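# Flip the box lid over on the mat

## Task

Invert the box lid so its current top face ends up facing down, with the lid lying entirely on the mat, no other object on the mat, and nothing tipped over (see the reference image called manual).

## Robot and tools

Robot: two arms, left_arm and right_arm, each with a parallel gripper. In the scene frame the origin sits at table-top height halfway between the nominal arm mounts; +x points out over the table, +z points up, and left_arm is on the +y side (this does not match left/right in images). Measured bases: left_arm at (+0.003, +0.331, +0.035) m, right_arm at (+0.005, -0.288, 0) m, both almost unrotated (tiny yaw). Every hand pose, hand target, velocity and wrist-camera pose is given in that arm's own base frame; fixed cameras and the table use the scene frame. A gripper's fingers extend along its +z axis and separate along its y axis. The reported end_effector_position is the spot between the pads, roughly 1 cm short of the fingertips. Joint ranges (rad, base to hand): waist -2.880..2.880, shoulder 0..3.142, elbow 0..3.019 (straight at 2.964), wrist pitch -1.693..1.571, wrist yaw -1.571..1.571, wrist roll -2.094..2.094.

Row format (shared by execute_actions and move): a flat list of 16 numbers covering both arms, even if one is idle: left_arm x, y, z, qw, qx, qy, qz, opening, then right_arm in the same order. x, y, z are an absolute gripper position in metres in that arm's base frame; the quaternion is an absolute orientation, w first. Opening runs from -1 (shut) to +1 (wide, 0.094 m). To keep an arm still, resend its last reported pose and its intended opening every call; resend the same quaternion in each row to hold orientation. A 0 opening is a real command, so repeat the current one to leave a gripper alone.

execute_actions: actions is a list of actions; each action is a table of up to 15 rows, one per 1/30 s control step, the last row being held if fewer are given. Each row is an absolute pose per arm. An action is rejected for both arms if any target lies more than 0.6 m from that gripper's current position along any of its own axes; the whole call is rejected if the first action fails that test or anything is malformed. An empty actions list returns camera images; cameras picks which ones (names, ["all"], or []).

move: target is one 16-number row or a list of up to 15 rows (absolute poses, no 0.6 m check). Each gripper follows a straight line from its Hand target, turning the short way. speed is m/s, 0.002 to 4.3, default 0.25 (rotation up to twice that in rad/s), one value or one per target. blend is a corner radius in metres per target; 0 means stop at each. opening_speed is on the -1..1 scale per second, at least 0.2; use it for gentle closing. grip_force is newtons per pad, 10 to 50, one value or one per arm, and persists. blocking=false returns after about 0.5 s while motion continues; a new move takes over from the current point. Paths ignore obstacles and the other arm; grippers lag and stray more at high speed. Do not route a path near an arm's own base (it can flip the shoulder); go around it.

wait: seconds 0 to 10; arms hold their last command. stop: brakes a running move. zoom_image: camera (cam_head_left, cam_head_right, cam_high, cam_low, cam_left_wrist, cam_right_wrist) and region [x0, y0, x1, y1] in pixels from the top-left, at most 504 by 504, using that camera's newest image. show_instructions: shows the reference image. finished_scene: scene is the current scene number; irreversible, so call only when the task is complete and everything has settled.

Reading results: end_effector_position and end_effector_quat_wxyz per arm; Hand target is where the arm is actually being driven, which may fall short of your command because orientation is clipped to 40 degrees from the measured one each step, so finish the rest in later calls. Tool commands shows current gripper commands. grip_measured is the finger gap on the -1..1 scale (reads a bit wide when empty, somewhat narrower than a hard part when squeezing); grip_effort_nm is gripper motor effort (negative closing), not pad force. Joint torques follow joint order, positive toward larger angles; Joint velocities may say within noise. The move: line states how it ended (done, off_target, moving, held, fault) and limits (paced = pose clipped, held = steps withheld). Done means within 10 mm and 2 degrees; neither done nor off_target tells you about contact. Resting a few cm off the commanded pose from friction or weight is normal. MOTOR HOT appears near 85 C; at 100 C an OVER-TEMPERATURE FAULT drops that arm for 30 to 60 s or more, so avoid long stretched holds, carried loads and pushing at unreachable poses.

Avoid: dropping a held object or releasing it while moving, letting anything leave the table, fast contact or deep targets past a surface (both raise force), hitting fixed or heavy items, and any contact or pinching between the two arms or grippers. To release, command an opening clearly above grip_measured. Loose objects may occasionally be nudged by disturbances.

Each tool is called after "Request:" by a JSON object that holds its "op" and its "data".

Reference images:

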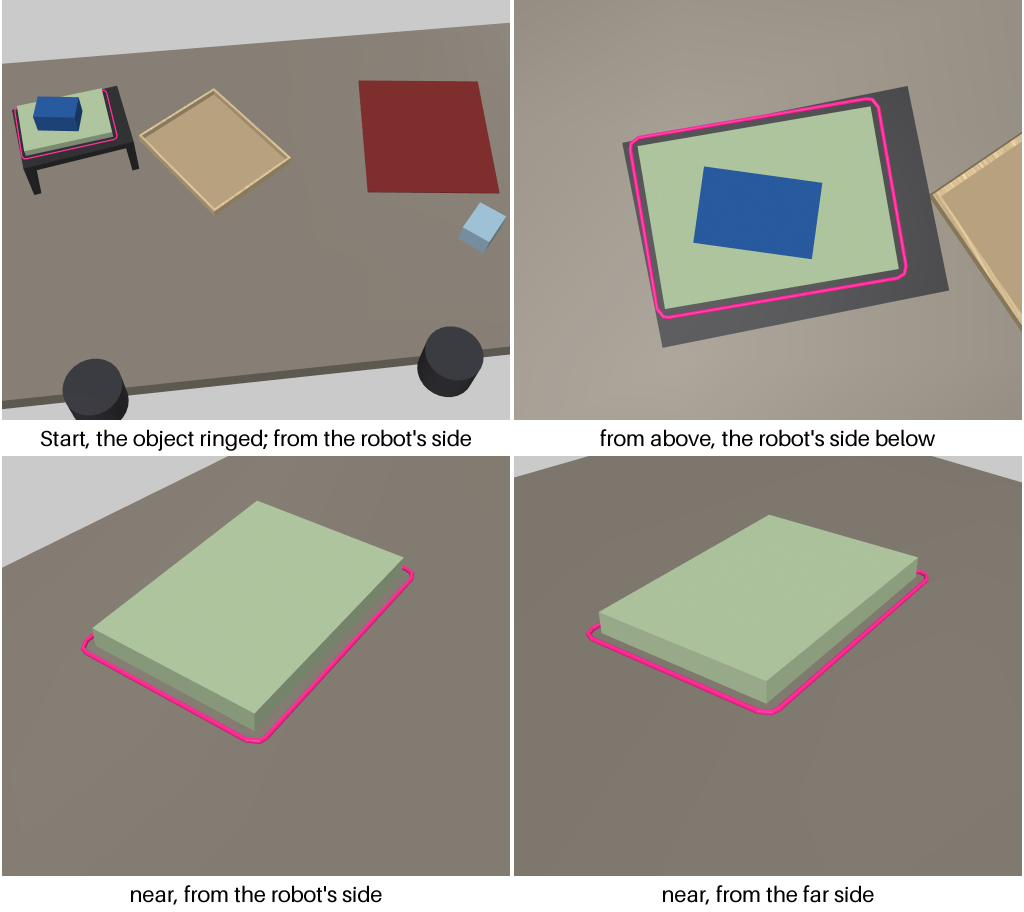

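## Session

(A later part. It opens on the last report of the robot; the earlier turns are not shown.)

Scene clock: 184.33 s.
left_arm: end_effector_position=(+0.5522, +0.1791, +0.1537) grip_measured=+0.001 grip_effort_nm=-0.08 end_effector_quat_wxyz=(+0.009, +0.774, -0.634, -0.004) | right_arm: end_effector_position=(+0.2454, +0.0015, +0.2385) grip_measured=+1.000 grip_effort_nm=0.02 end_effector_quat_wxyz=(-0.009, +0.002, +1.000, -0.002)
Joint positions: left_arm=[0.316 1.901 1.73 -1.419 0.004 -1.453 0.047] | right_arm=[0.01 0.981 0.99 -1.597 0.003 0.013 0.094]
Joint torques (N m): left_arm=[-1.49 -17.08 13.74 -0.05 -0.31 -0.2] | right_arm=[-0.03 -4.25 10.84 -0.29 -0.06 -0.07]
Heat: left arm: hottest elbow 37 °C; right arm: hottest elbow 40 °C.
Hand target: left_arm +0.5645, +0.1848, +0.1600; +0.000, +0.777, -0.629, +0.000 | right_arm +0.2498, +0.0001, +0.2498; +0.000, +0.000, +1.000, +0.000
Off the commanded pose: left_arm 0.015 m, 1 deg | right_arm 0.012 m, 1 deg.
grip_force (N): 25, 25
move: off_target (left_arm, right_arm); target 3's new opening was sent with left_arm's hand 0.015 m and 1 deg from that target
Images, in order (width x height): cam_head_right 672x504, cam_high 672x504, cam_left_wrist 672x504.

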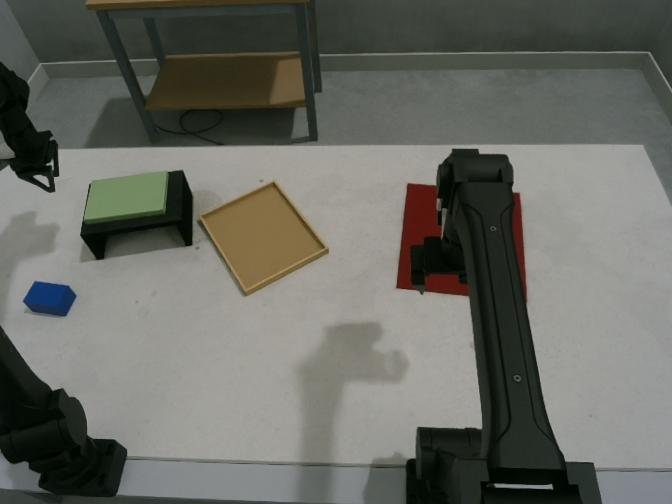

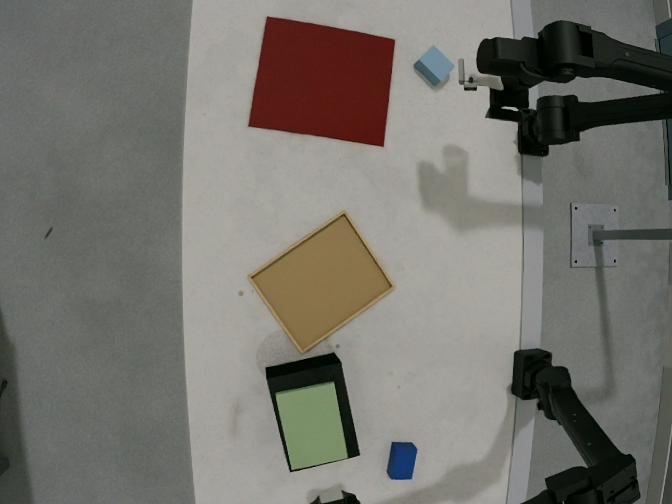

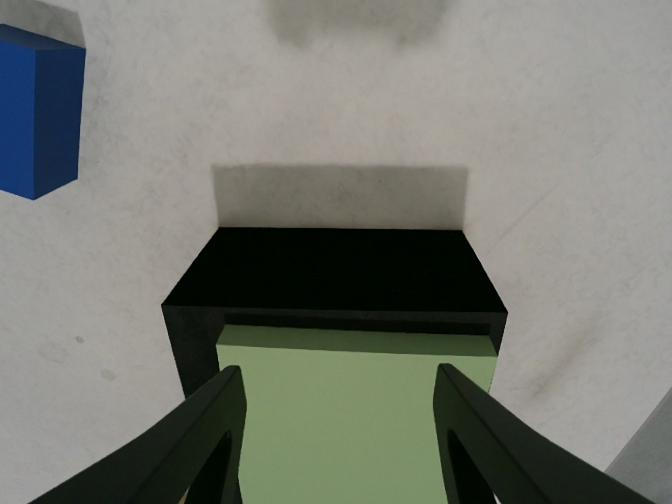

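Request:
{"op": "move", "data": {"target": [0.576, 0.165, 0.077, 0, -0.777, 0.629, 0, 0.2, 0.25, 0.0, 0.25, 0, 0, 1, 0, 1], "speed": 0.2, "cameras": ["cam_left_wrist","cam_head_right","cam_high"]}}

Scene clock: 197.53 s.
left_arm: end_effector_position=(+0.5703, +0.1661, +0.0772) grip_measured=+0.199 grip_effort_nm=0.06 end_effector_quat_wxyz=(+0.005, +0.775, -0.631, -0.002) | right_arm: end_effector_position=(+0.2454, +0.0015, +0.2385) grip_measured=+1.000 grip_effort_nm=0.02 end_effector_quat_wxyz=(-0.009, +0.002, +1.000, -0.002)
Joint positions: left_arm=[0.285 1.983 1.649 -1.248 0.003 -1.49 0.056] | right_arm=[0.01 0.981 0.99 -1.597 0.003 0.013 0.094]
Joint torques (N m): left_arm=[-2.02 -19.02 10.11 0.57 -0.28 -0.21] | right_arm=[-0.03 -4.25 10.84 -0.28 -0.06 -0.07]
Heat: left arm: hottest elbow 40 °C; right arm: hottest elbow 40 °C.
Hand target: left_arm +0.5760, +0.1650, +0.0771; +0.000, +0.777, -0.629, +0.000 | right_arm +0.2498, +0.0001, +0.2498; +0.000, +0.000, +1.000, +0.000
Off the commanded pose: left_arm 0.006 m, 1 deg | right_arm 0.012 m, 1 deg.
grip_force (N): 25, 25
move: off_target (right_arm)
Images, in order (width x height): cam_head_right 672x504, cam_high 672x504, cam_left_wrist 672x504.

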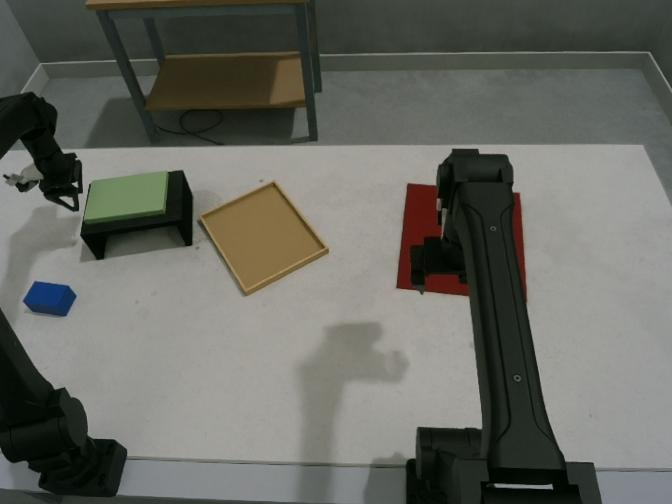

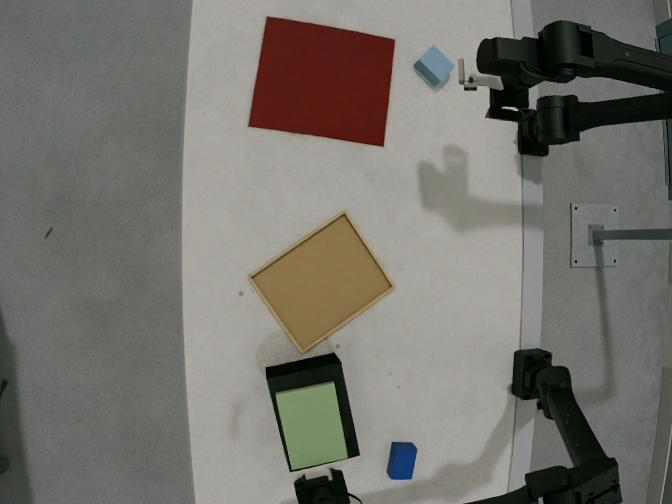

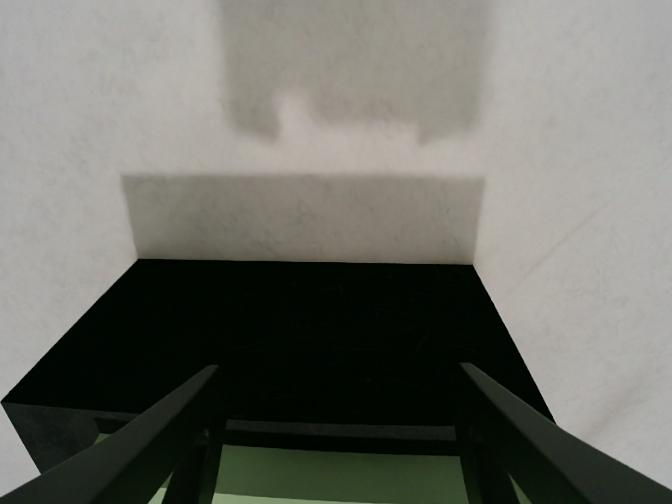

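Request:
{"op": "move", "data": {"target": [0.595, 0.052, 0.079, 0, -0.777, 0.629, 0, 0.2, 0.25, 0.0, 0.25, 0, 0, 1, 0, 1], "speed": 0.07, "cameras": ["cam_left_wrist","cam_head_right","cam_high"]}}

Scene clock: 209.97 s.
left_arm: end_effector_position=(+0.5909, +0.0552, +0.0760) grip_measured=+0.199 grip_effort_nm=0.06 end_effector_quat_wxyz=(+0.005, +0.776, -0.631, -0.003) | right_arm: end_effector_position=(+0.2454, +0.0015, +0.2385) grip_measured=+1.000 grip_effort_nm=0.01 end_effector_quat_wxyz=(-0.009, +0.002, +1.000, -0.002)
Joint positions: left_arm=[0.095 1.983 1.646 -1.245 0.003 -1.682 0.056] | right_arm=[0.01 0.981 0.99 -1.597 0.003 0.013 0.094]
Joint torques (N m): left_arm=[-2.14 -19.6 10 0.35 -0.27 -0.21] | right_arm=[-0.03 -4.25 10.84 -0.28 -0.06 -0.07]
Heat: left arm: hottest elbow 38 °C; right arm: hottest elbow 41 °C.
Hand target: left_arm +0.5949, +0.0520, +0.0791; +0.000, +0.777, -0.629, +0.000 | right_arm +0.2498, +0.0001, +0.2498; +0.000, +0.000, +1.000, +0.000
Off the commanded pose: left_arm 0.006 m, 1 deg | right_arm 0.012 m, 1 deg.
grip_force (N): 25, 25
move: off_target (right_arm)
Images, in order (width x height): cam_head_right 672x504, cam_high 672x504, cam_left_wrist 672x504.

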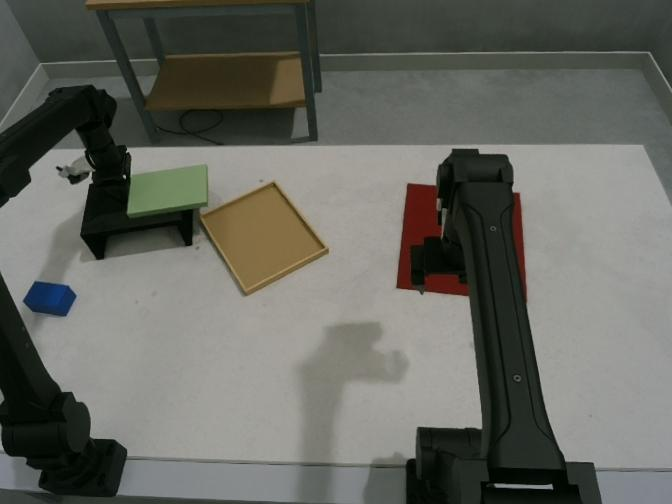

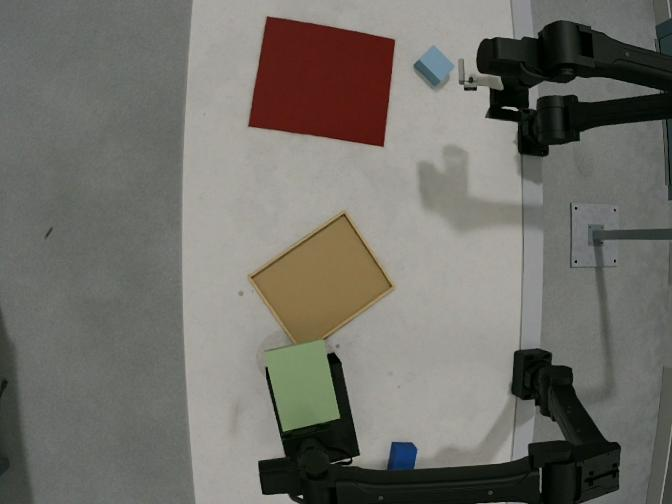

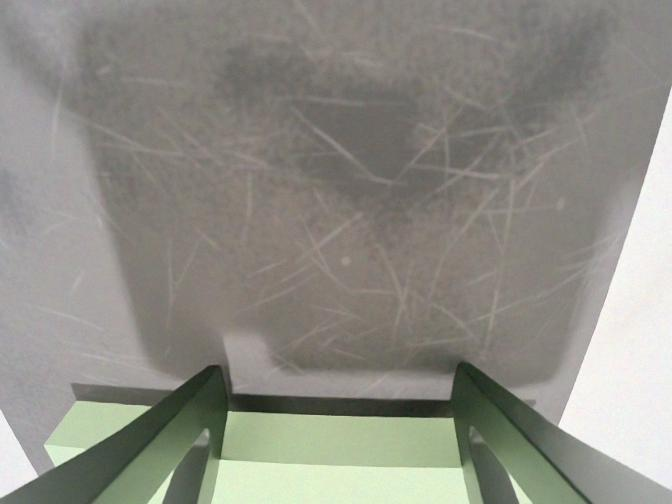

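Request:
{"op": "move", "data": {"target": [[0.590, 0.075, 0.079, 0, -0.777, 0.629, 0, 0.2, 0.4, 0.1, 0.25, 0.5, -0.5, 0.5, -0.5, 1],[0.55, 0.12, 0.22, 0, -0.777, 0.629, 0, 0.2, 0.5, 0.25, 0.2,0.7011,-0.7011,0.0923,-0.0923, 1],[0.3, 0.1, 0.28, 0, 0, 1, 0, 0.2, 0.585, 0.435, 0.115,0.7011,-0.7011,0.0923,-0.0923, 1]], "speed": [0.5,0.5,0.4], "blend": [0.01,0.04,0], "cameras": ["cam_right_wrist","cam_head_right","cam_high","cam_head_left","cam_low"]}}

Scene clock: 285.80 s.
left_arm: end_effector_position=(+0.3030, +0.0980, +0.2792) grip_measured=+0.199 grip_effort_nm=0.05 end_effector_quat_wxyz=(+0.002, +0.000, +1.000, +0.003) | right_arm: end_effector_position=(+0.5736, +0.4270, +0.1025) grip_measured=+1.000 grip_effort_nm=0.01 end_effector_quat_wxyz=(+0.695, -0.707, +0.097, -0.088)
Joint positions: left_arm=[0.312 1.168 1.225 -1.623 -0.004 0.312 0.056] | right_arm=[0.456 2.142 1.22 0.895 -0.852 -1.581 0.094]
Joint torques (N m): left_arm=[-0.91 -7.36 10.04 0.01 0.11 0.04] | right_arm=[0.73 -19.08 9.65 1.1 0.11 0.2]
Heat: left arm: hottest elbow 39 °C; right arm: hottest elbow 42 °C.
Hand target: left_arm +0.3000, +0.0999, +0.2800; +0.000, +0.000, +1.000, +0.000 | right_arm +0.5841, +0.4345, +0.1153; +0.701, -0.701, +0.092, -0.092
Off the commanded pose: left_arm 0.004 m, 0 deg | right_arm 0.019 m, 1 deg.
grip_force (N): 25, 25
move: off_target (right_arm)
Images, in order (width x height): cam_head_left 672x504, cam_head_right 672x504, cam_high 672x504, cam_low 672x504, cam_right_wrist 672x504.

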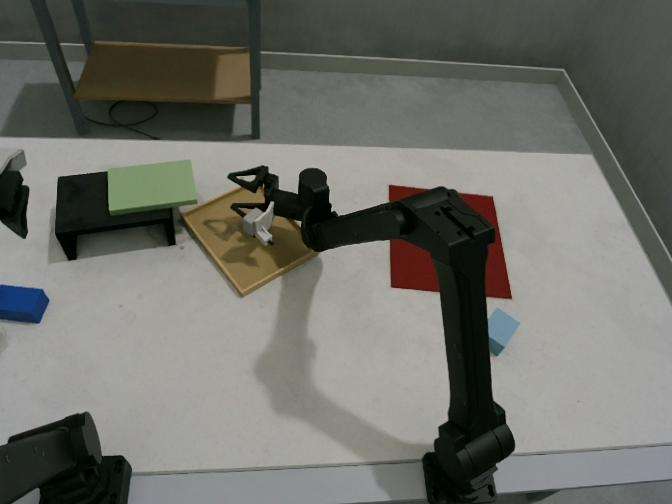

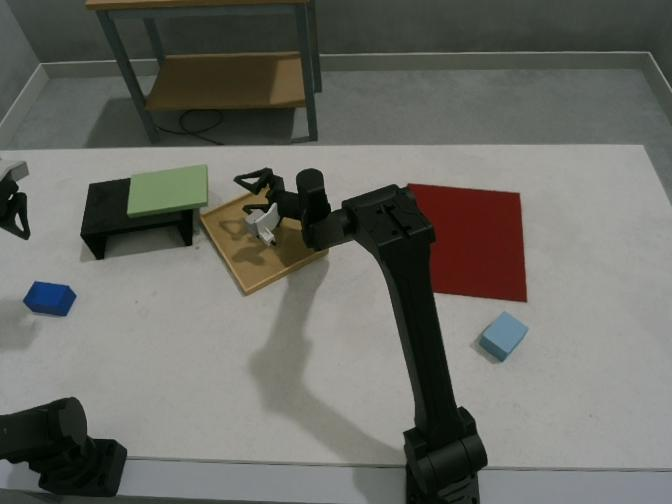

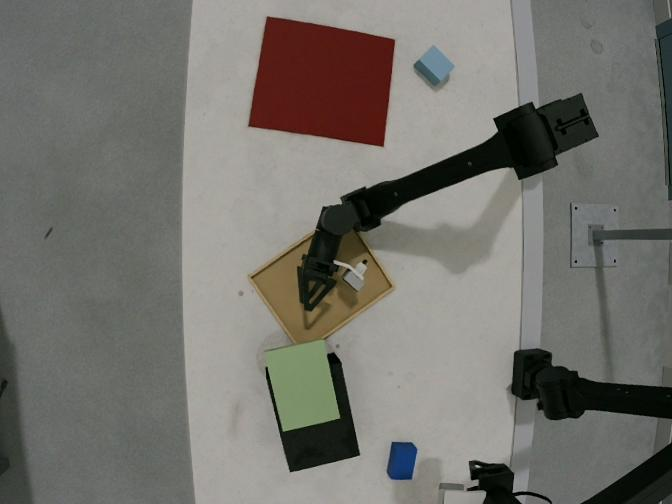

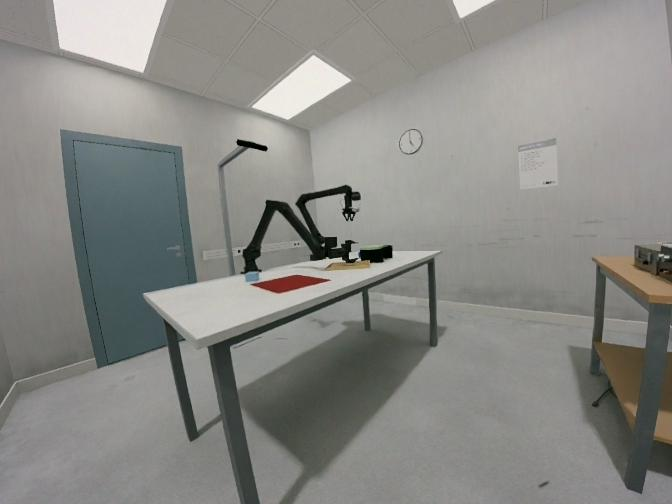

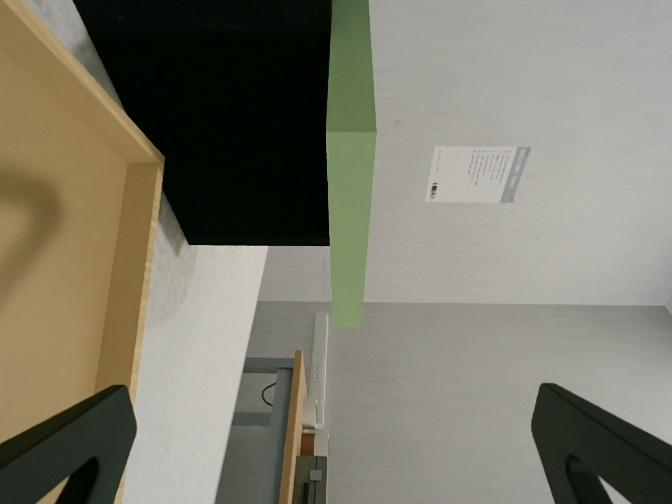

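Request:
{"op": "move", "data": {"target": [0.3, 0.1, 0.28, 0, 0, 1, 0, 0.2, 0.614, 0.546, 0.118,0.7011,-0.7011,0.0923,-0.0923, 1], "speed": 0.12, "cameras": ["cam_right_wrist","cam_head_right","cam_high"]}}

Request:
{"op": "zoom_image", "data": {"camera": "cam_high", "region": [230, 280, 390, 480]}}

Scene clock: 299.30 s.
left_arm: end_effector_position=(+0.3030, +0.0980, +0.2792) grip_measured=+0.199 grip_effort_nm=0.05 end_effector_quat_wxyz=(+0.002, +0.000, +1.000, +0.003) | right_arm: end_effector_position=(+0.6029, +0.5367, +0.1019) grip_measured=+1.000 grip_effort_nm=0.01 end_effector_quat_wxyz=(+0.693, -0.709, +0.097, -0.087)
Joint positions: left_arm=[0.312 1.168 1.225 -1.623 -0.004 0.313 0.056] | right_arm=[0.585 2.279 1.511 0.736 -0.725 -1.581 0.094]
Joint torques (N m): left_arm=[-0.85 -7.36 10.07 0.03 0.12 0.04] | right_arm=[0.67 -21.83 11.04 1.07 0.11 0.2]
Heat: left arm: hottest elbow 39 °C; right arm: hottest elbow 41 °C.
Hand target: left_arm +0.3000, +0.0999, +0.2800; +0.000, +0.000, +1.000, +0.000 | right_arm +0.6128, +0.5451, +0.1184; +0.701, -0.701, +0.092, -0.092
Off the commanded pose: left_arm 0.004 m, 0 deg | right_arm 0.022 m, 1 deg.
grip_force (N): 25, 25
move: off_target (right_arm)
Images, in order (width x height): cam_head_right 672x504, cam_high 672x504, cam_right_wrist 672x504.

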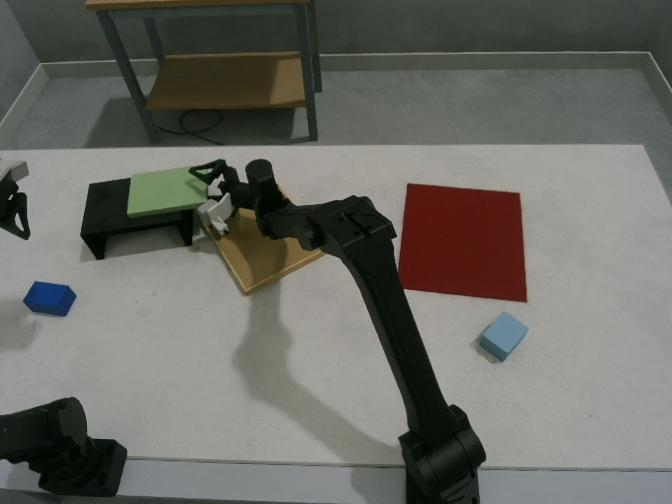

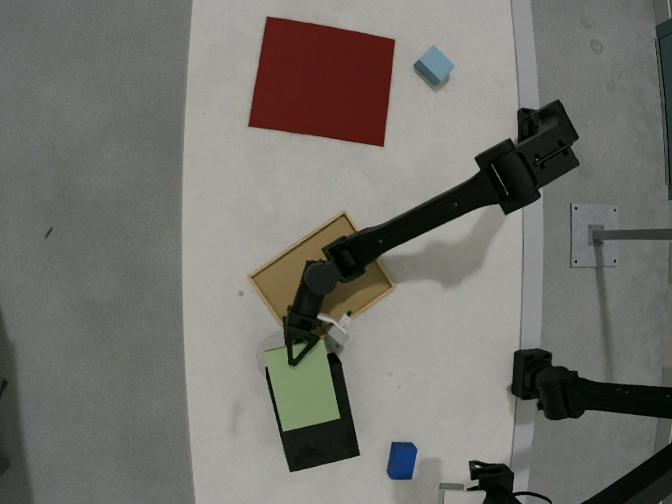

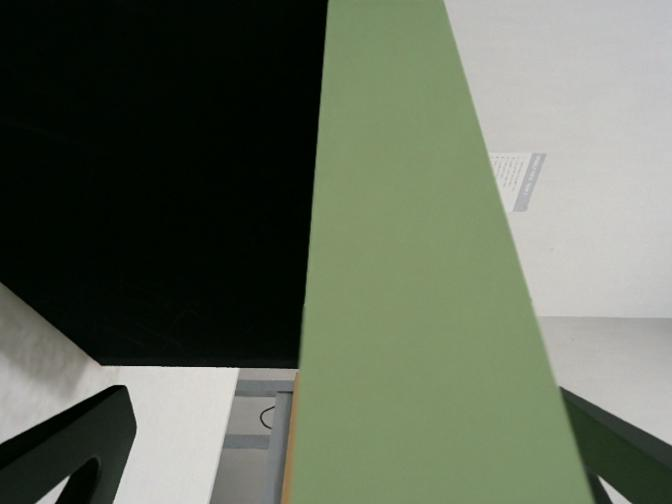

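Scaled by 2.520 from the camera's 672x504 image, which has a finer 960x720 frame.

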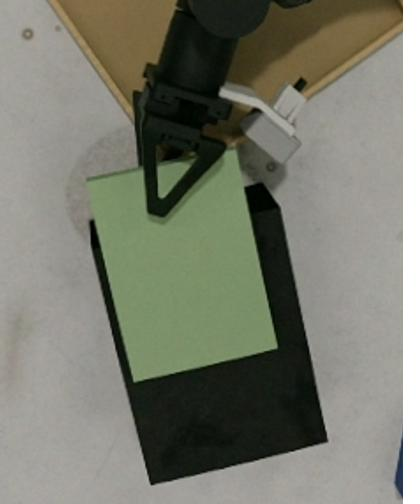

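Request:
{"op": "move", "data": {"target": [[0.3, 0.1, 0.28, 0, 0, 1, 0, 0.2, 0.611, 0.535, 0.128,0.7011,-0.7011,0.0923,-0.0923, 1],[0.3, 0.1, 0.28, 0, 0, 1, 0, 0.2, 0.611, 0.535, 0.128,0.7011,-0.7011,0.0923,-0.0923, -0.3]], "speed": 0.1, "opening_speed": 1, "grip_force": 45, "cameras": ["cam_right_wrist","cam_head_right"]}}

Scene clock: 313.17 s.
left_arm: end_effector_position=(+0.3030, +0.0980, +0.2792) grip_measured=+0.199 grip_effort_nm=0.05 end_effector_quat_wxyz=(+0.002, +0.000, +1.000, +0.003) | right_arm: end_effector_position=(+0.6027, +0.5364, +0.1023) grip_measured=-0.297 grip_effort_nm=-0.13 end_effector_quat_wxyz=(+0.694, -0.709, +0.095, -0.086)
Joint positions: left_arm=[0.312 1.168 1.225 -1.623 -0.004 0.313 0.056] | right_arm=[0.583 2.279 1.512 0.736 -0.731 -1.581 0.033]
Joint torques (N m): left_arm=[-0.91 -7.3 10.07 0.02 0.11 0.03] | right_arm=[-0.03 -24.47 8.72 1.09 -0.1 0.2]
Heat: left arm: hottest elbow 39 °C; right arm: hottest elbow 42 °C.
Hand target: left_arm +0.3000, +0.0999, +0.2800; +0.000, +0.000, +1.000, +0.000 | right_arm +0.6106, +0.5346, +0.1281; +0.701, -0.701, +0.092, -0.092
Off the commanded pose: left_arm 0.004 m, 0 deg | right_arm 0.027 m, 1 deg.
grip_force (N): 45, 45
move: off_target (right_arm); target 2's new opening was sent with right_arm's hand 0.027 m and 1 deg from that target
Images, in order (width x height): cam_head_right 672x504, cam_right_wrist 672x504.

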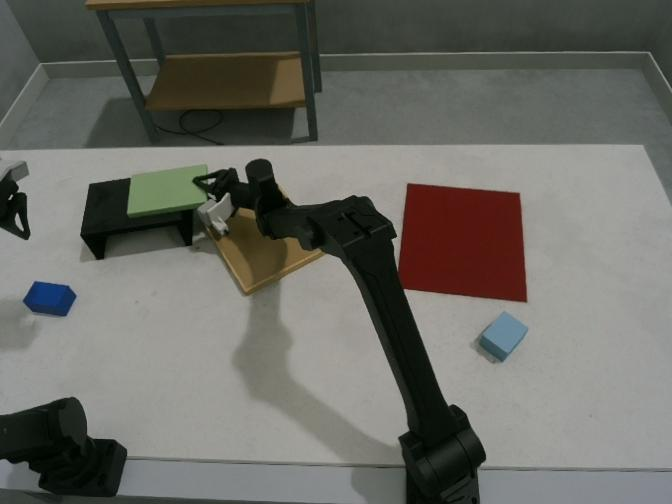

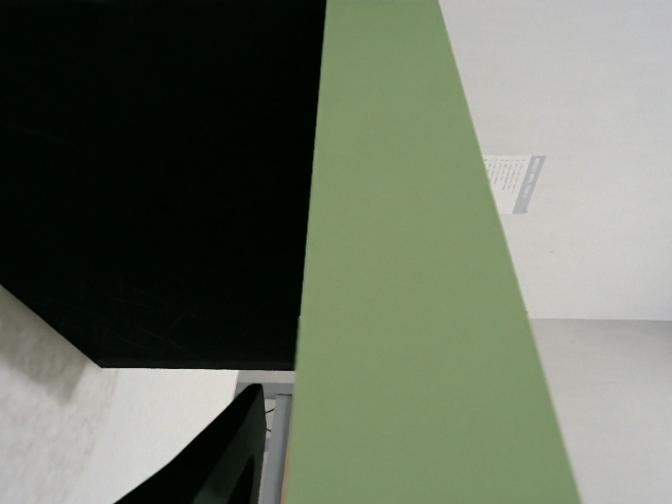

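Request:
{"op": "move", "data": {"target": [[0.3, 0.1, 0.28, 0, 0, 1, 0, 0.2, 0.611, 0.535, 0.135,0.7011,-0.7011,0.0923,-0.0923, 0.3],[0.3, 0.1, 0.28, 0, 0, 1, 0, 0.2, 0.611, 0.535, 0.132,0.7011,-0.7011,0.0923,-0.0923, 0.3]], "speed": 0.1, "cameras": ["cam_right_wrist"]}}

Scene clock: 321.17 s.
left_arm: end_effector_position=(+0.3030, +0.0980, +0.2792) grip_measured=+0.199 grip_effort_nm=0.05 end_effector_quat_wxyz=(+0.002, +0.000, +1.000, +0.003) | right_arm: end_effector_position=(+0.6027, +0.5364, +0.1049) grip_measured=+0.297 grip_effort_nm=0.16 end_effector_quat_wxyz=(+0.692, -0.710, +0.097, -0.084)
Joint positions: left_arm=[0.312 1.168 1.225 -1.623 -0.004 0.313 0.056] | right_arm=[0.583 2.273 1.512 0.724 -0.731 -1.581 0.061]
Joint torques (N m): left_arm=[-0.79 -7.3 10.06 0.01 0.11 0.03] | right_arm=[-0.03 -24.53 8.76 1.31 -0.1 0.2]
Heat: left arm: hottest elbow 39 °C; right arm: hottest elbow 41 °C.
Hand target: left_arm +0.3000, +0.0999, +0.2800; +0.000, +0.000, +1.000, +0.000 | right_arm +0.6106, +0.5346, +0.1320; +0.701, -0.701, +0.092, -0.092
Off the commanded pose: left_arm 0.004 m, 0 deg | right_arm 0.028 m, 2 deg.
grip_force (N): 45, 45
move: off_target (right_arm)
Images, in order (width x height): cam_right_wrist 672x504.

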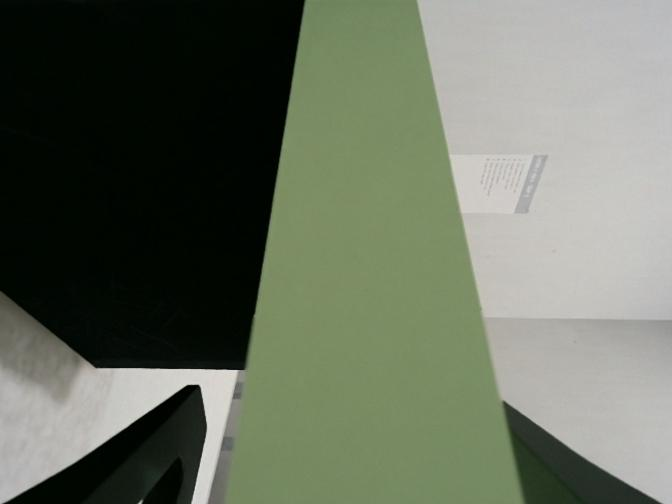

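Request:
{"op": "move", "data": {"target": [[0.3, 0.1, 0.28, 0, 0, 1, 0, 0.2, 0.611, 0.535, 0.132,0.7011,-0.7011,0.0923,-0.0923, -1],[0.3, 0.1, 0.28, 0, 0, 1, 0, 0.2, 0.605, 0.53, 0.21,0.7011,-0.7011,0.0923,-0.0923, -1]], "speed": 0.15, "opening_speed": 1, "cameras": ["cam_right_wrist","cam_head_right","cam_high"]}}

Scene clock: 364.17 s.
left_arm: end_effector_position=(+0.3030, +0.0980, +0.2792) grip_measured=+0.199 grip_effort_nm=0.05 end_effector_quat_wxyz=(+0.002, +0.000, +1.000, +0.003) | right_arm: end_effector_position=(+0.6001, +0.5340, +0.1921) grip_measured=-0.723 grip_effort_nm=-0.92 end_effector_quat_wxyz=(+0.697, -0.706, +0.094, -0.086)
Joint positions: left_arm=[0.312 1.168 1.225 -1.623 -0.004 0.313 0.056] | right_arm=[0.582 2.126 1.512 0.595 -0.733 -1.575 0.013]
Joint torques (N m): left_arm=[-0.85 -7.3 10.07 0.02 0.12 0.03] | right_arm=[-0.09 -23.24 8.92 1.2 -0.05 0.14]
Heat: left arm: hottest elbow 39 °C; right arm: hottest shoulder 42 °C.
Hand target: left_arm +0.3000, +0.0999, +0.2800; +0.000, +0.000, +1.000, +0.000 | right_arm +0.6048, +0.5299, +0.2100; +0.701, -0.701, +0.092, -0.092
Off the commanded pose: left_arm 0.004 m, 0 deg | right_arm 0.019 m, 1 deg.
grip_force (N): 45, 45
move: off_target (right_arm)
Images, in order (width x height): cam_head_right 672x504, cam_high 672x504, cam_right_wrist 672x504.

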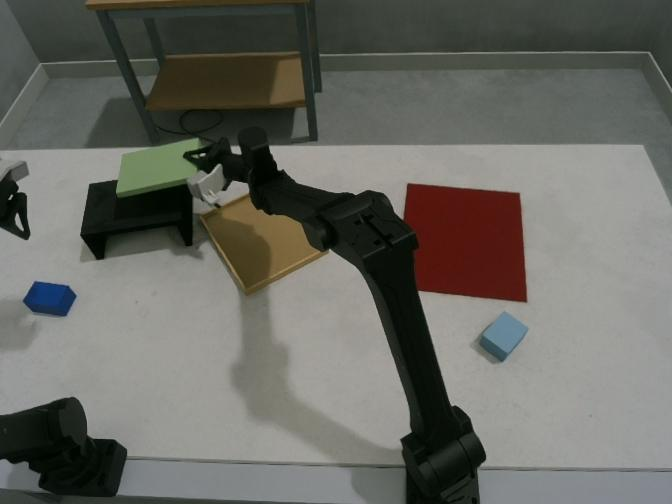

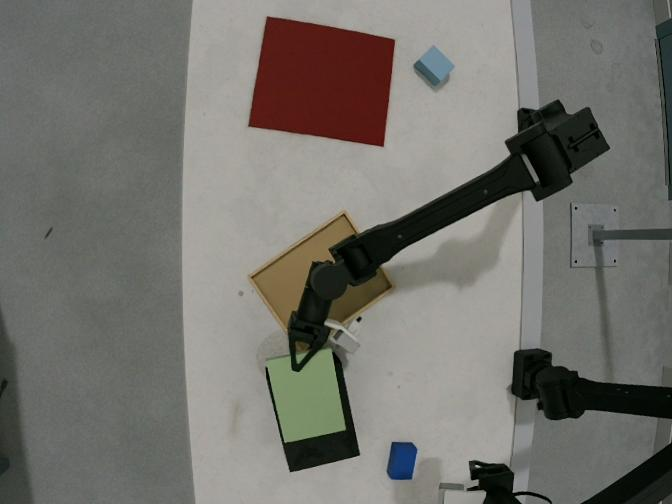

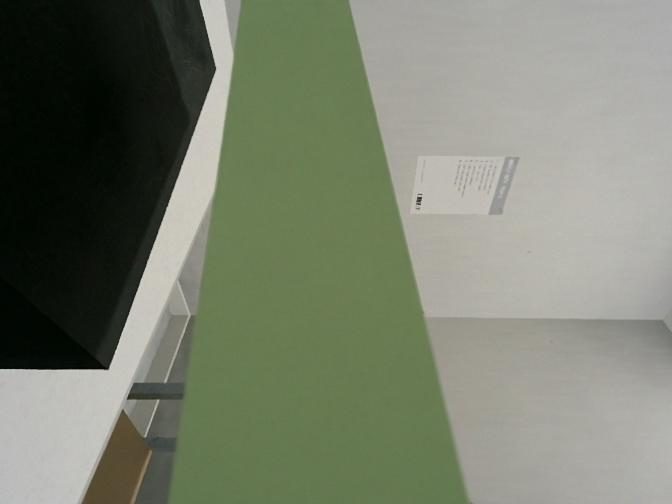

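Request:
{"op": "move", "data": {"target": [[0.3, 0.1, 0.28, 0, 0, 1, 0, 0.2, 0.58, 0.42, 0.30,0.7011,-0.7011,0.0923,-0.0923, -1],[0.3, 0.1, 0.28, 0, 0, 1, 0, 0.2, 0.46, 0.10, 0.35,0.6645,-0.2418,0.6645,0.2418, -1],[0.3, 0.1, 0.28, 0, 0, 1, 0, 0.2, 0.45, -0.10, 0.22,0.2892,0.5096,0.6246,0.5162, -1]], "speed": 0.35, "blend": [0.04,0.05,0], "cameras": ["all"]}}

Scene clock: 374.87 s.
left_arm: end_effector_position=(+0.3030, +0.0980, +0.2792) grip_measured=+0.199 grip_effort_nm=0.05 end_effector_quat_wxyz=(+0.002, +0.000, +1.000, +0.003) | right_arm: end_effector_position=(+0.4345, -0.0898, +0.1948) grip_measured=-0.724 grip_effort_nm=-0.92 end_effector_quat_wxyz=(+0.274, +0.519, +0.628, +0.511)
Joint positions: left_arm=[0.312 1.168 1.225 -1.623 -0.004 0.313 0.056] | right_arm=[-0.493 1.188 0.575 0.113 -0.817 1.391 0.013]
Joint torques (N m): left_arm=[-0.79 -7.41 10.04 0.02 0.12 0.03] | right_arm=[0.09 -7 12.52 1.2 -0.3 0.04]
Heat: left arm: hottest elbow 39 °C; right arm: hottest shoulder 42 °C.
Hand target: left_arm +0.3000, +0.0999, +0.2800; +0.000, +0.000, +1.000, +0.000 | right_arm +0.4484, -0.0996, +0.2204; +0.290, +0.509, +0.624, +0.516
Off the commanded pose: left_arm 0.004 m, 0 deg | right_arm 0.031 m, 2 deg.
grip_force (N): 45, 45
move: off_target (right_arm)

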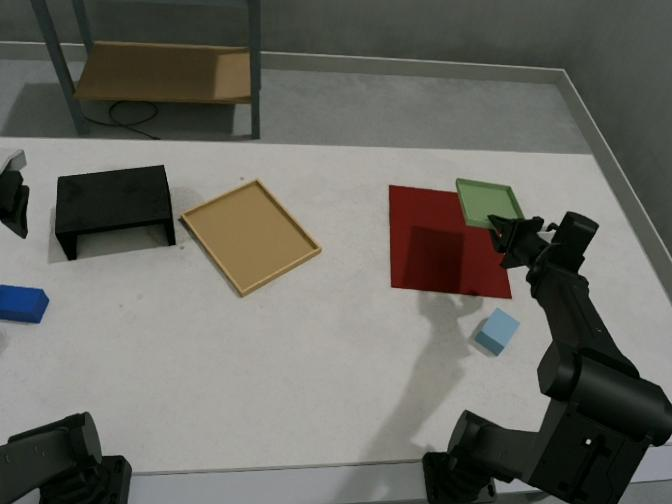

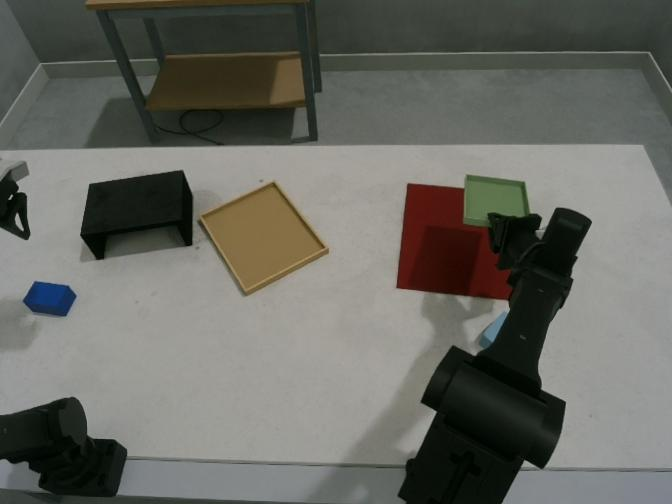

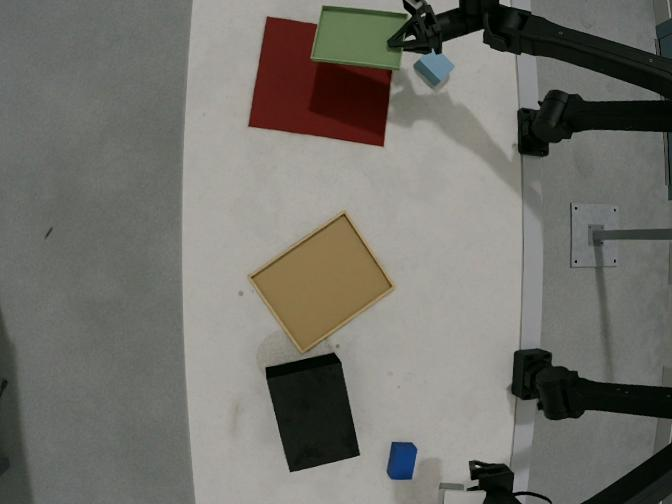

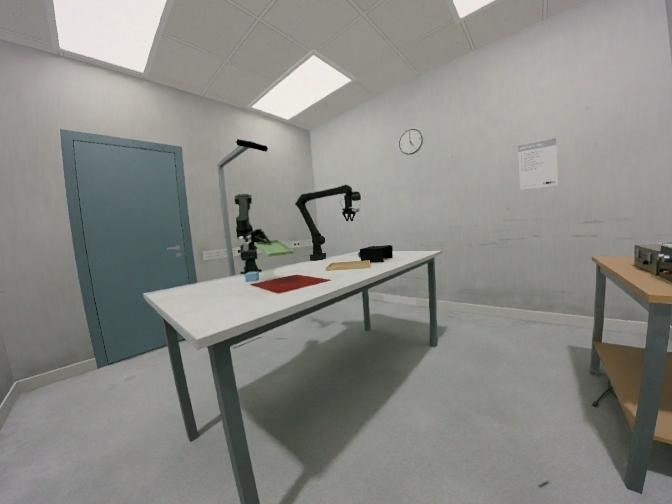

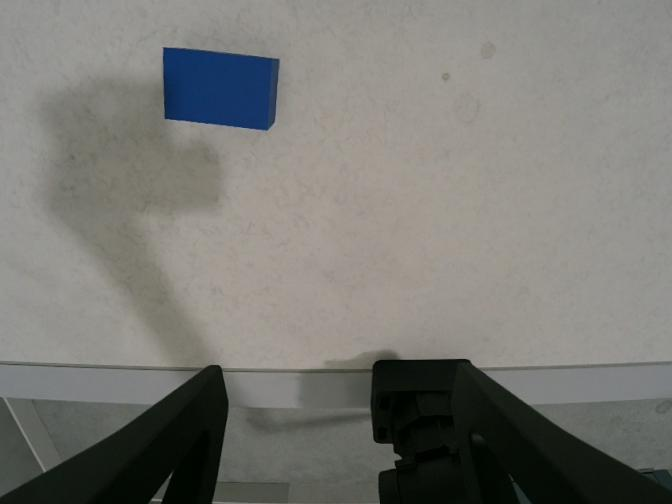

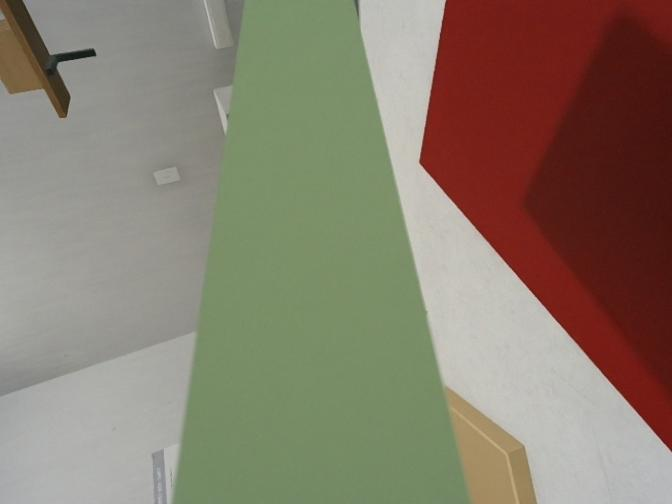

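Request:
{"op": "move", "data": {"target": [0.3, 0.1, 0.28, 0, 0, 1, 0, 0.2, 0.52, -0.06, 0.145,0.3941,0.6327,0.4995,0.4414, -1], "speed": 0.25, "cameras": ["cam_head_left","cam_head_right","cam_high","cam_right_wrist","cam_low"]}}

Scene clock: 391.63 s.
left_arm: end_effector_position=(+0.3030, +0.0980, +0.2792) grip_measured=+0.199 grip_effort_nm=0.05 end_effector_quat_wxyz=(+0.002, +0.000, +1.000, +0.003) | right_arm: end_effector_position=(+0.5101, -0.0606, +0.1301) grip_measured=-0.724 grip_effort_nm=-0.92 end_effector_quat_wxyz=(+0.382, +0.642, +0.509, +0.426)
Joint positions: left_arm=[0.312 1.168 1.225 -1.623 -0.004 0.313 0.056] | right_arm=[-0.144 1.45 0.55 0.547 -0.078 1.711 0.013]
Joint torques (N m): left_arm=[-0.79 -7.3 10.07 0.02 0.12 0.03] | right_arm=[0.85 -9.47 8.12 2.92 0.14 0.06]
Heat: left arm: hottest elbow 39 °C; right arm: hottest shoulder 41 °C.
Hand target: left_arm +0.3000, +0.0999, +0.2800; +0.000, +0.000, +1.000, +0.000 | right_arm +0.5195, -0.0599, +0.1452; +0.394, +0.633, +0.500, +0.441
Off the commanded pose: left_arm 0.004 m, 0 deg | right_arm 0.018 m, 3 deg.
grip_force (N): 45, 45
move: off_target (right_arm)
Images, in order (width x height): cam_head_left 672x504, cam_head_right 672x504, cam_high 672x504, cam_low 672x504, cam_right_wrist 672x504.

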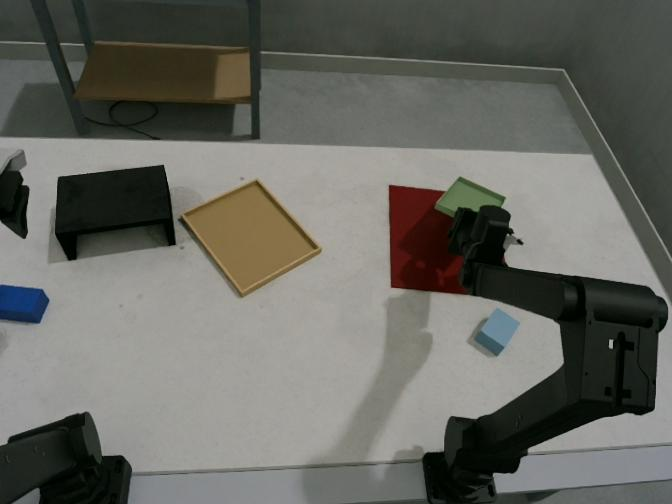

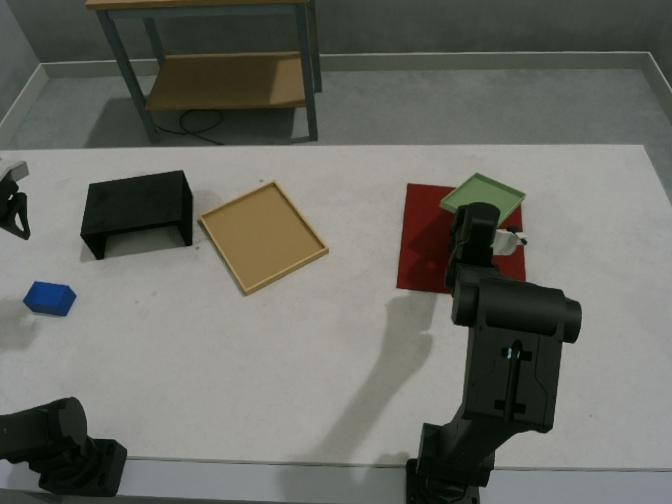

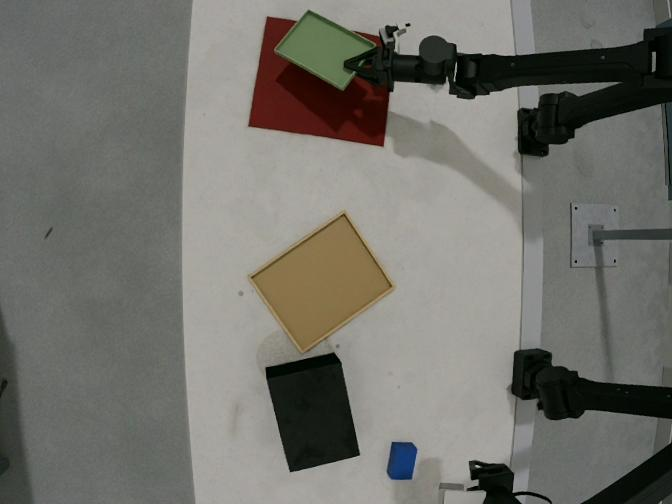

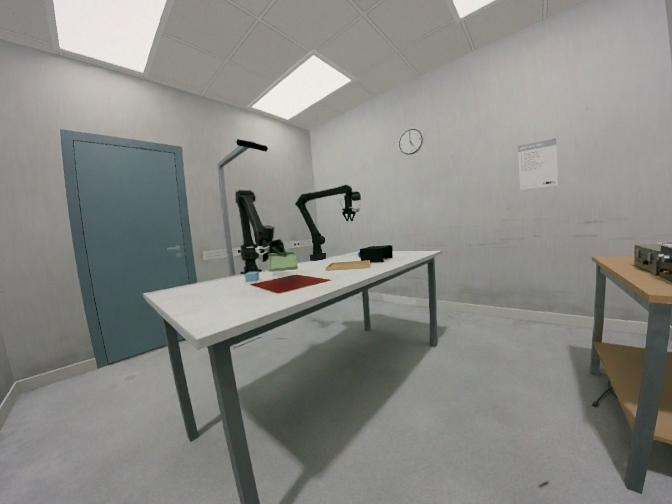

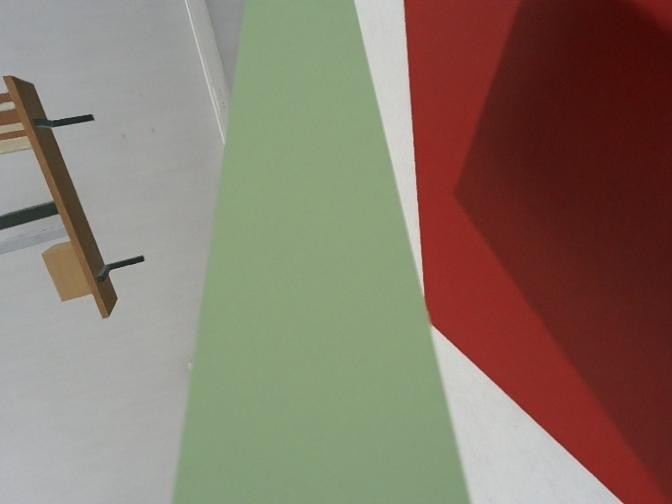

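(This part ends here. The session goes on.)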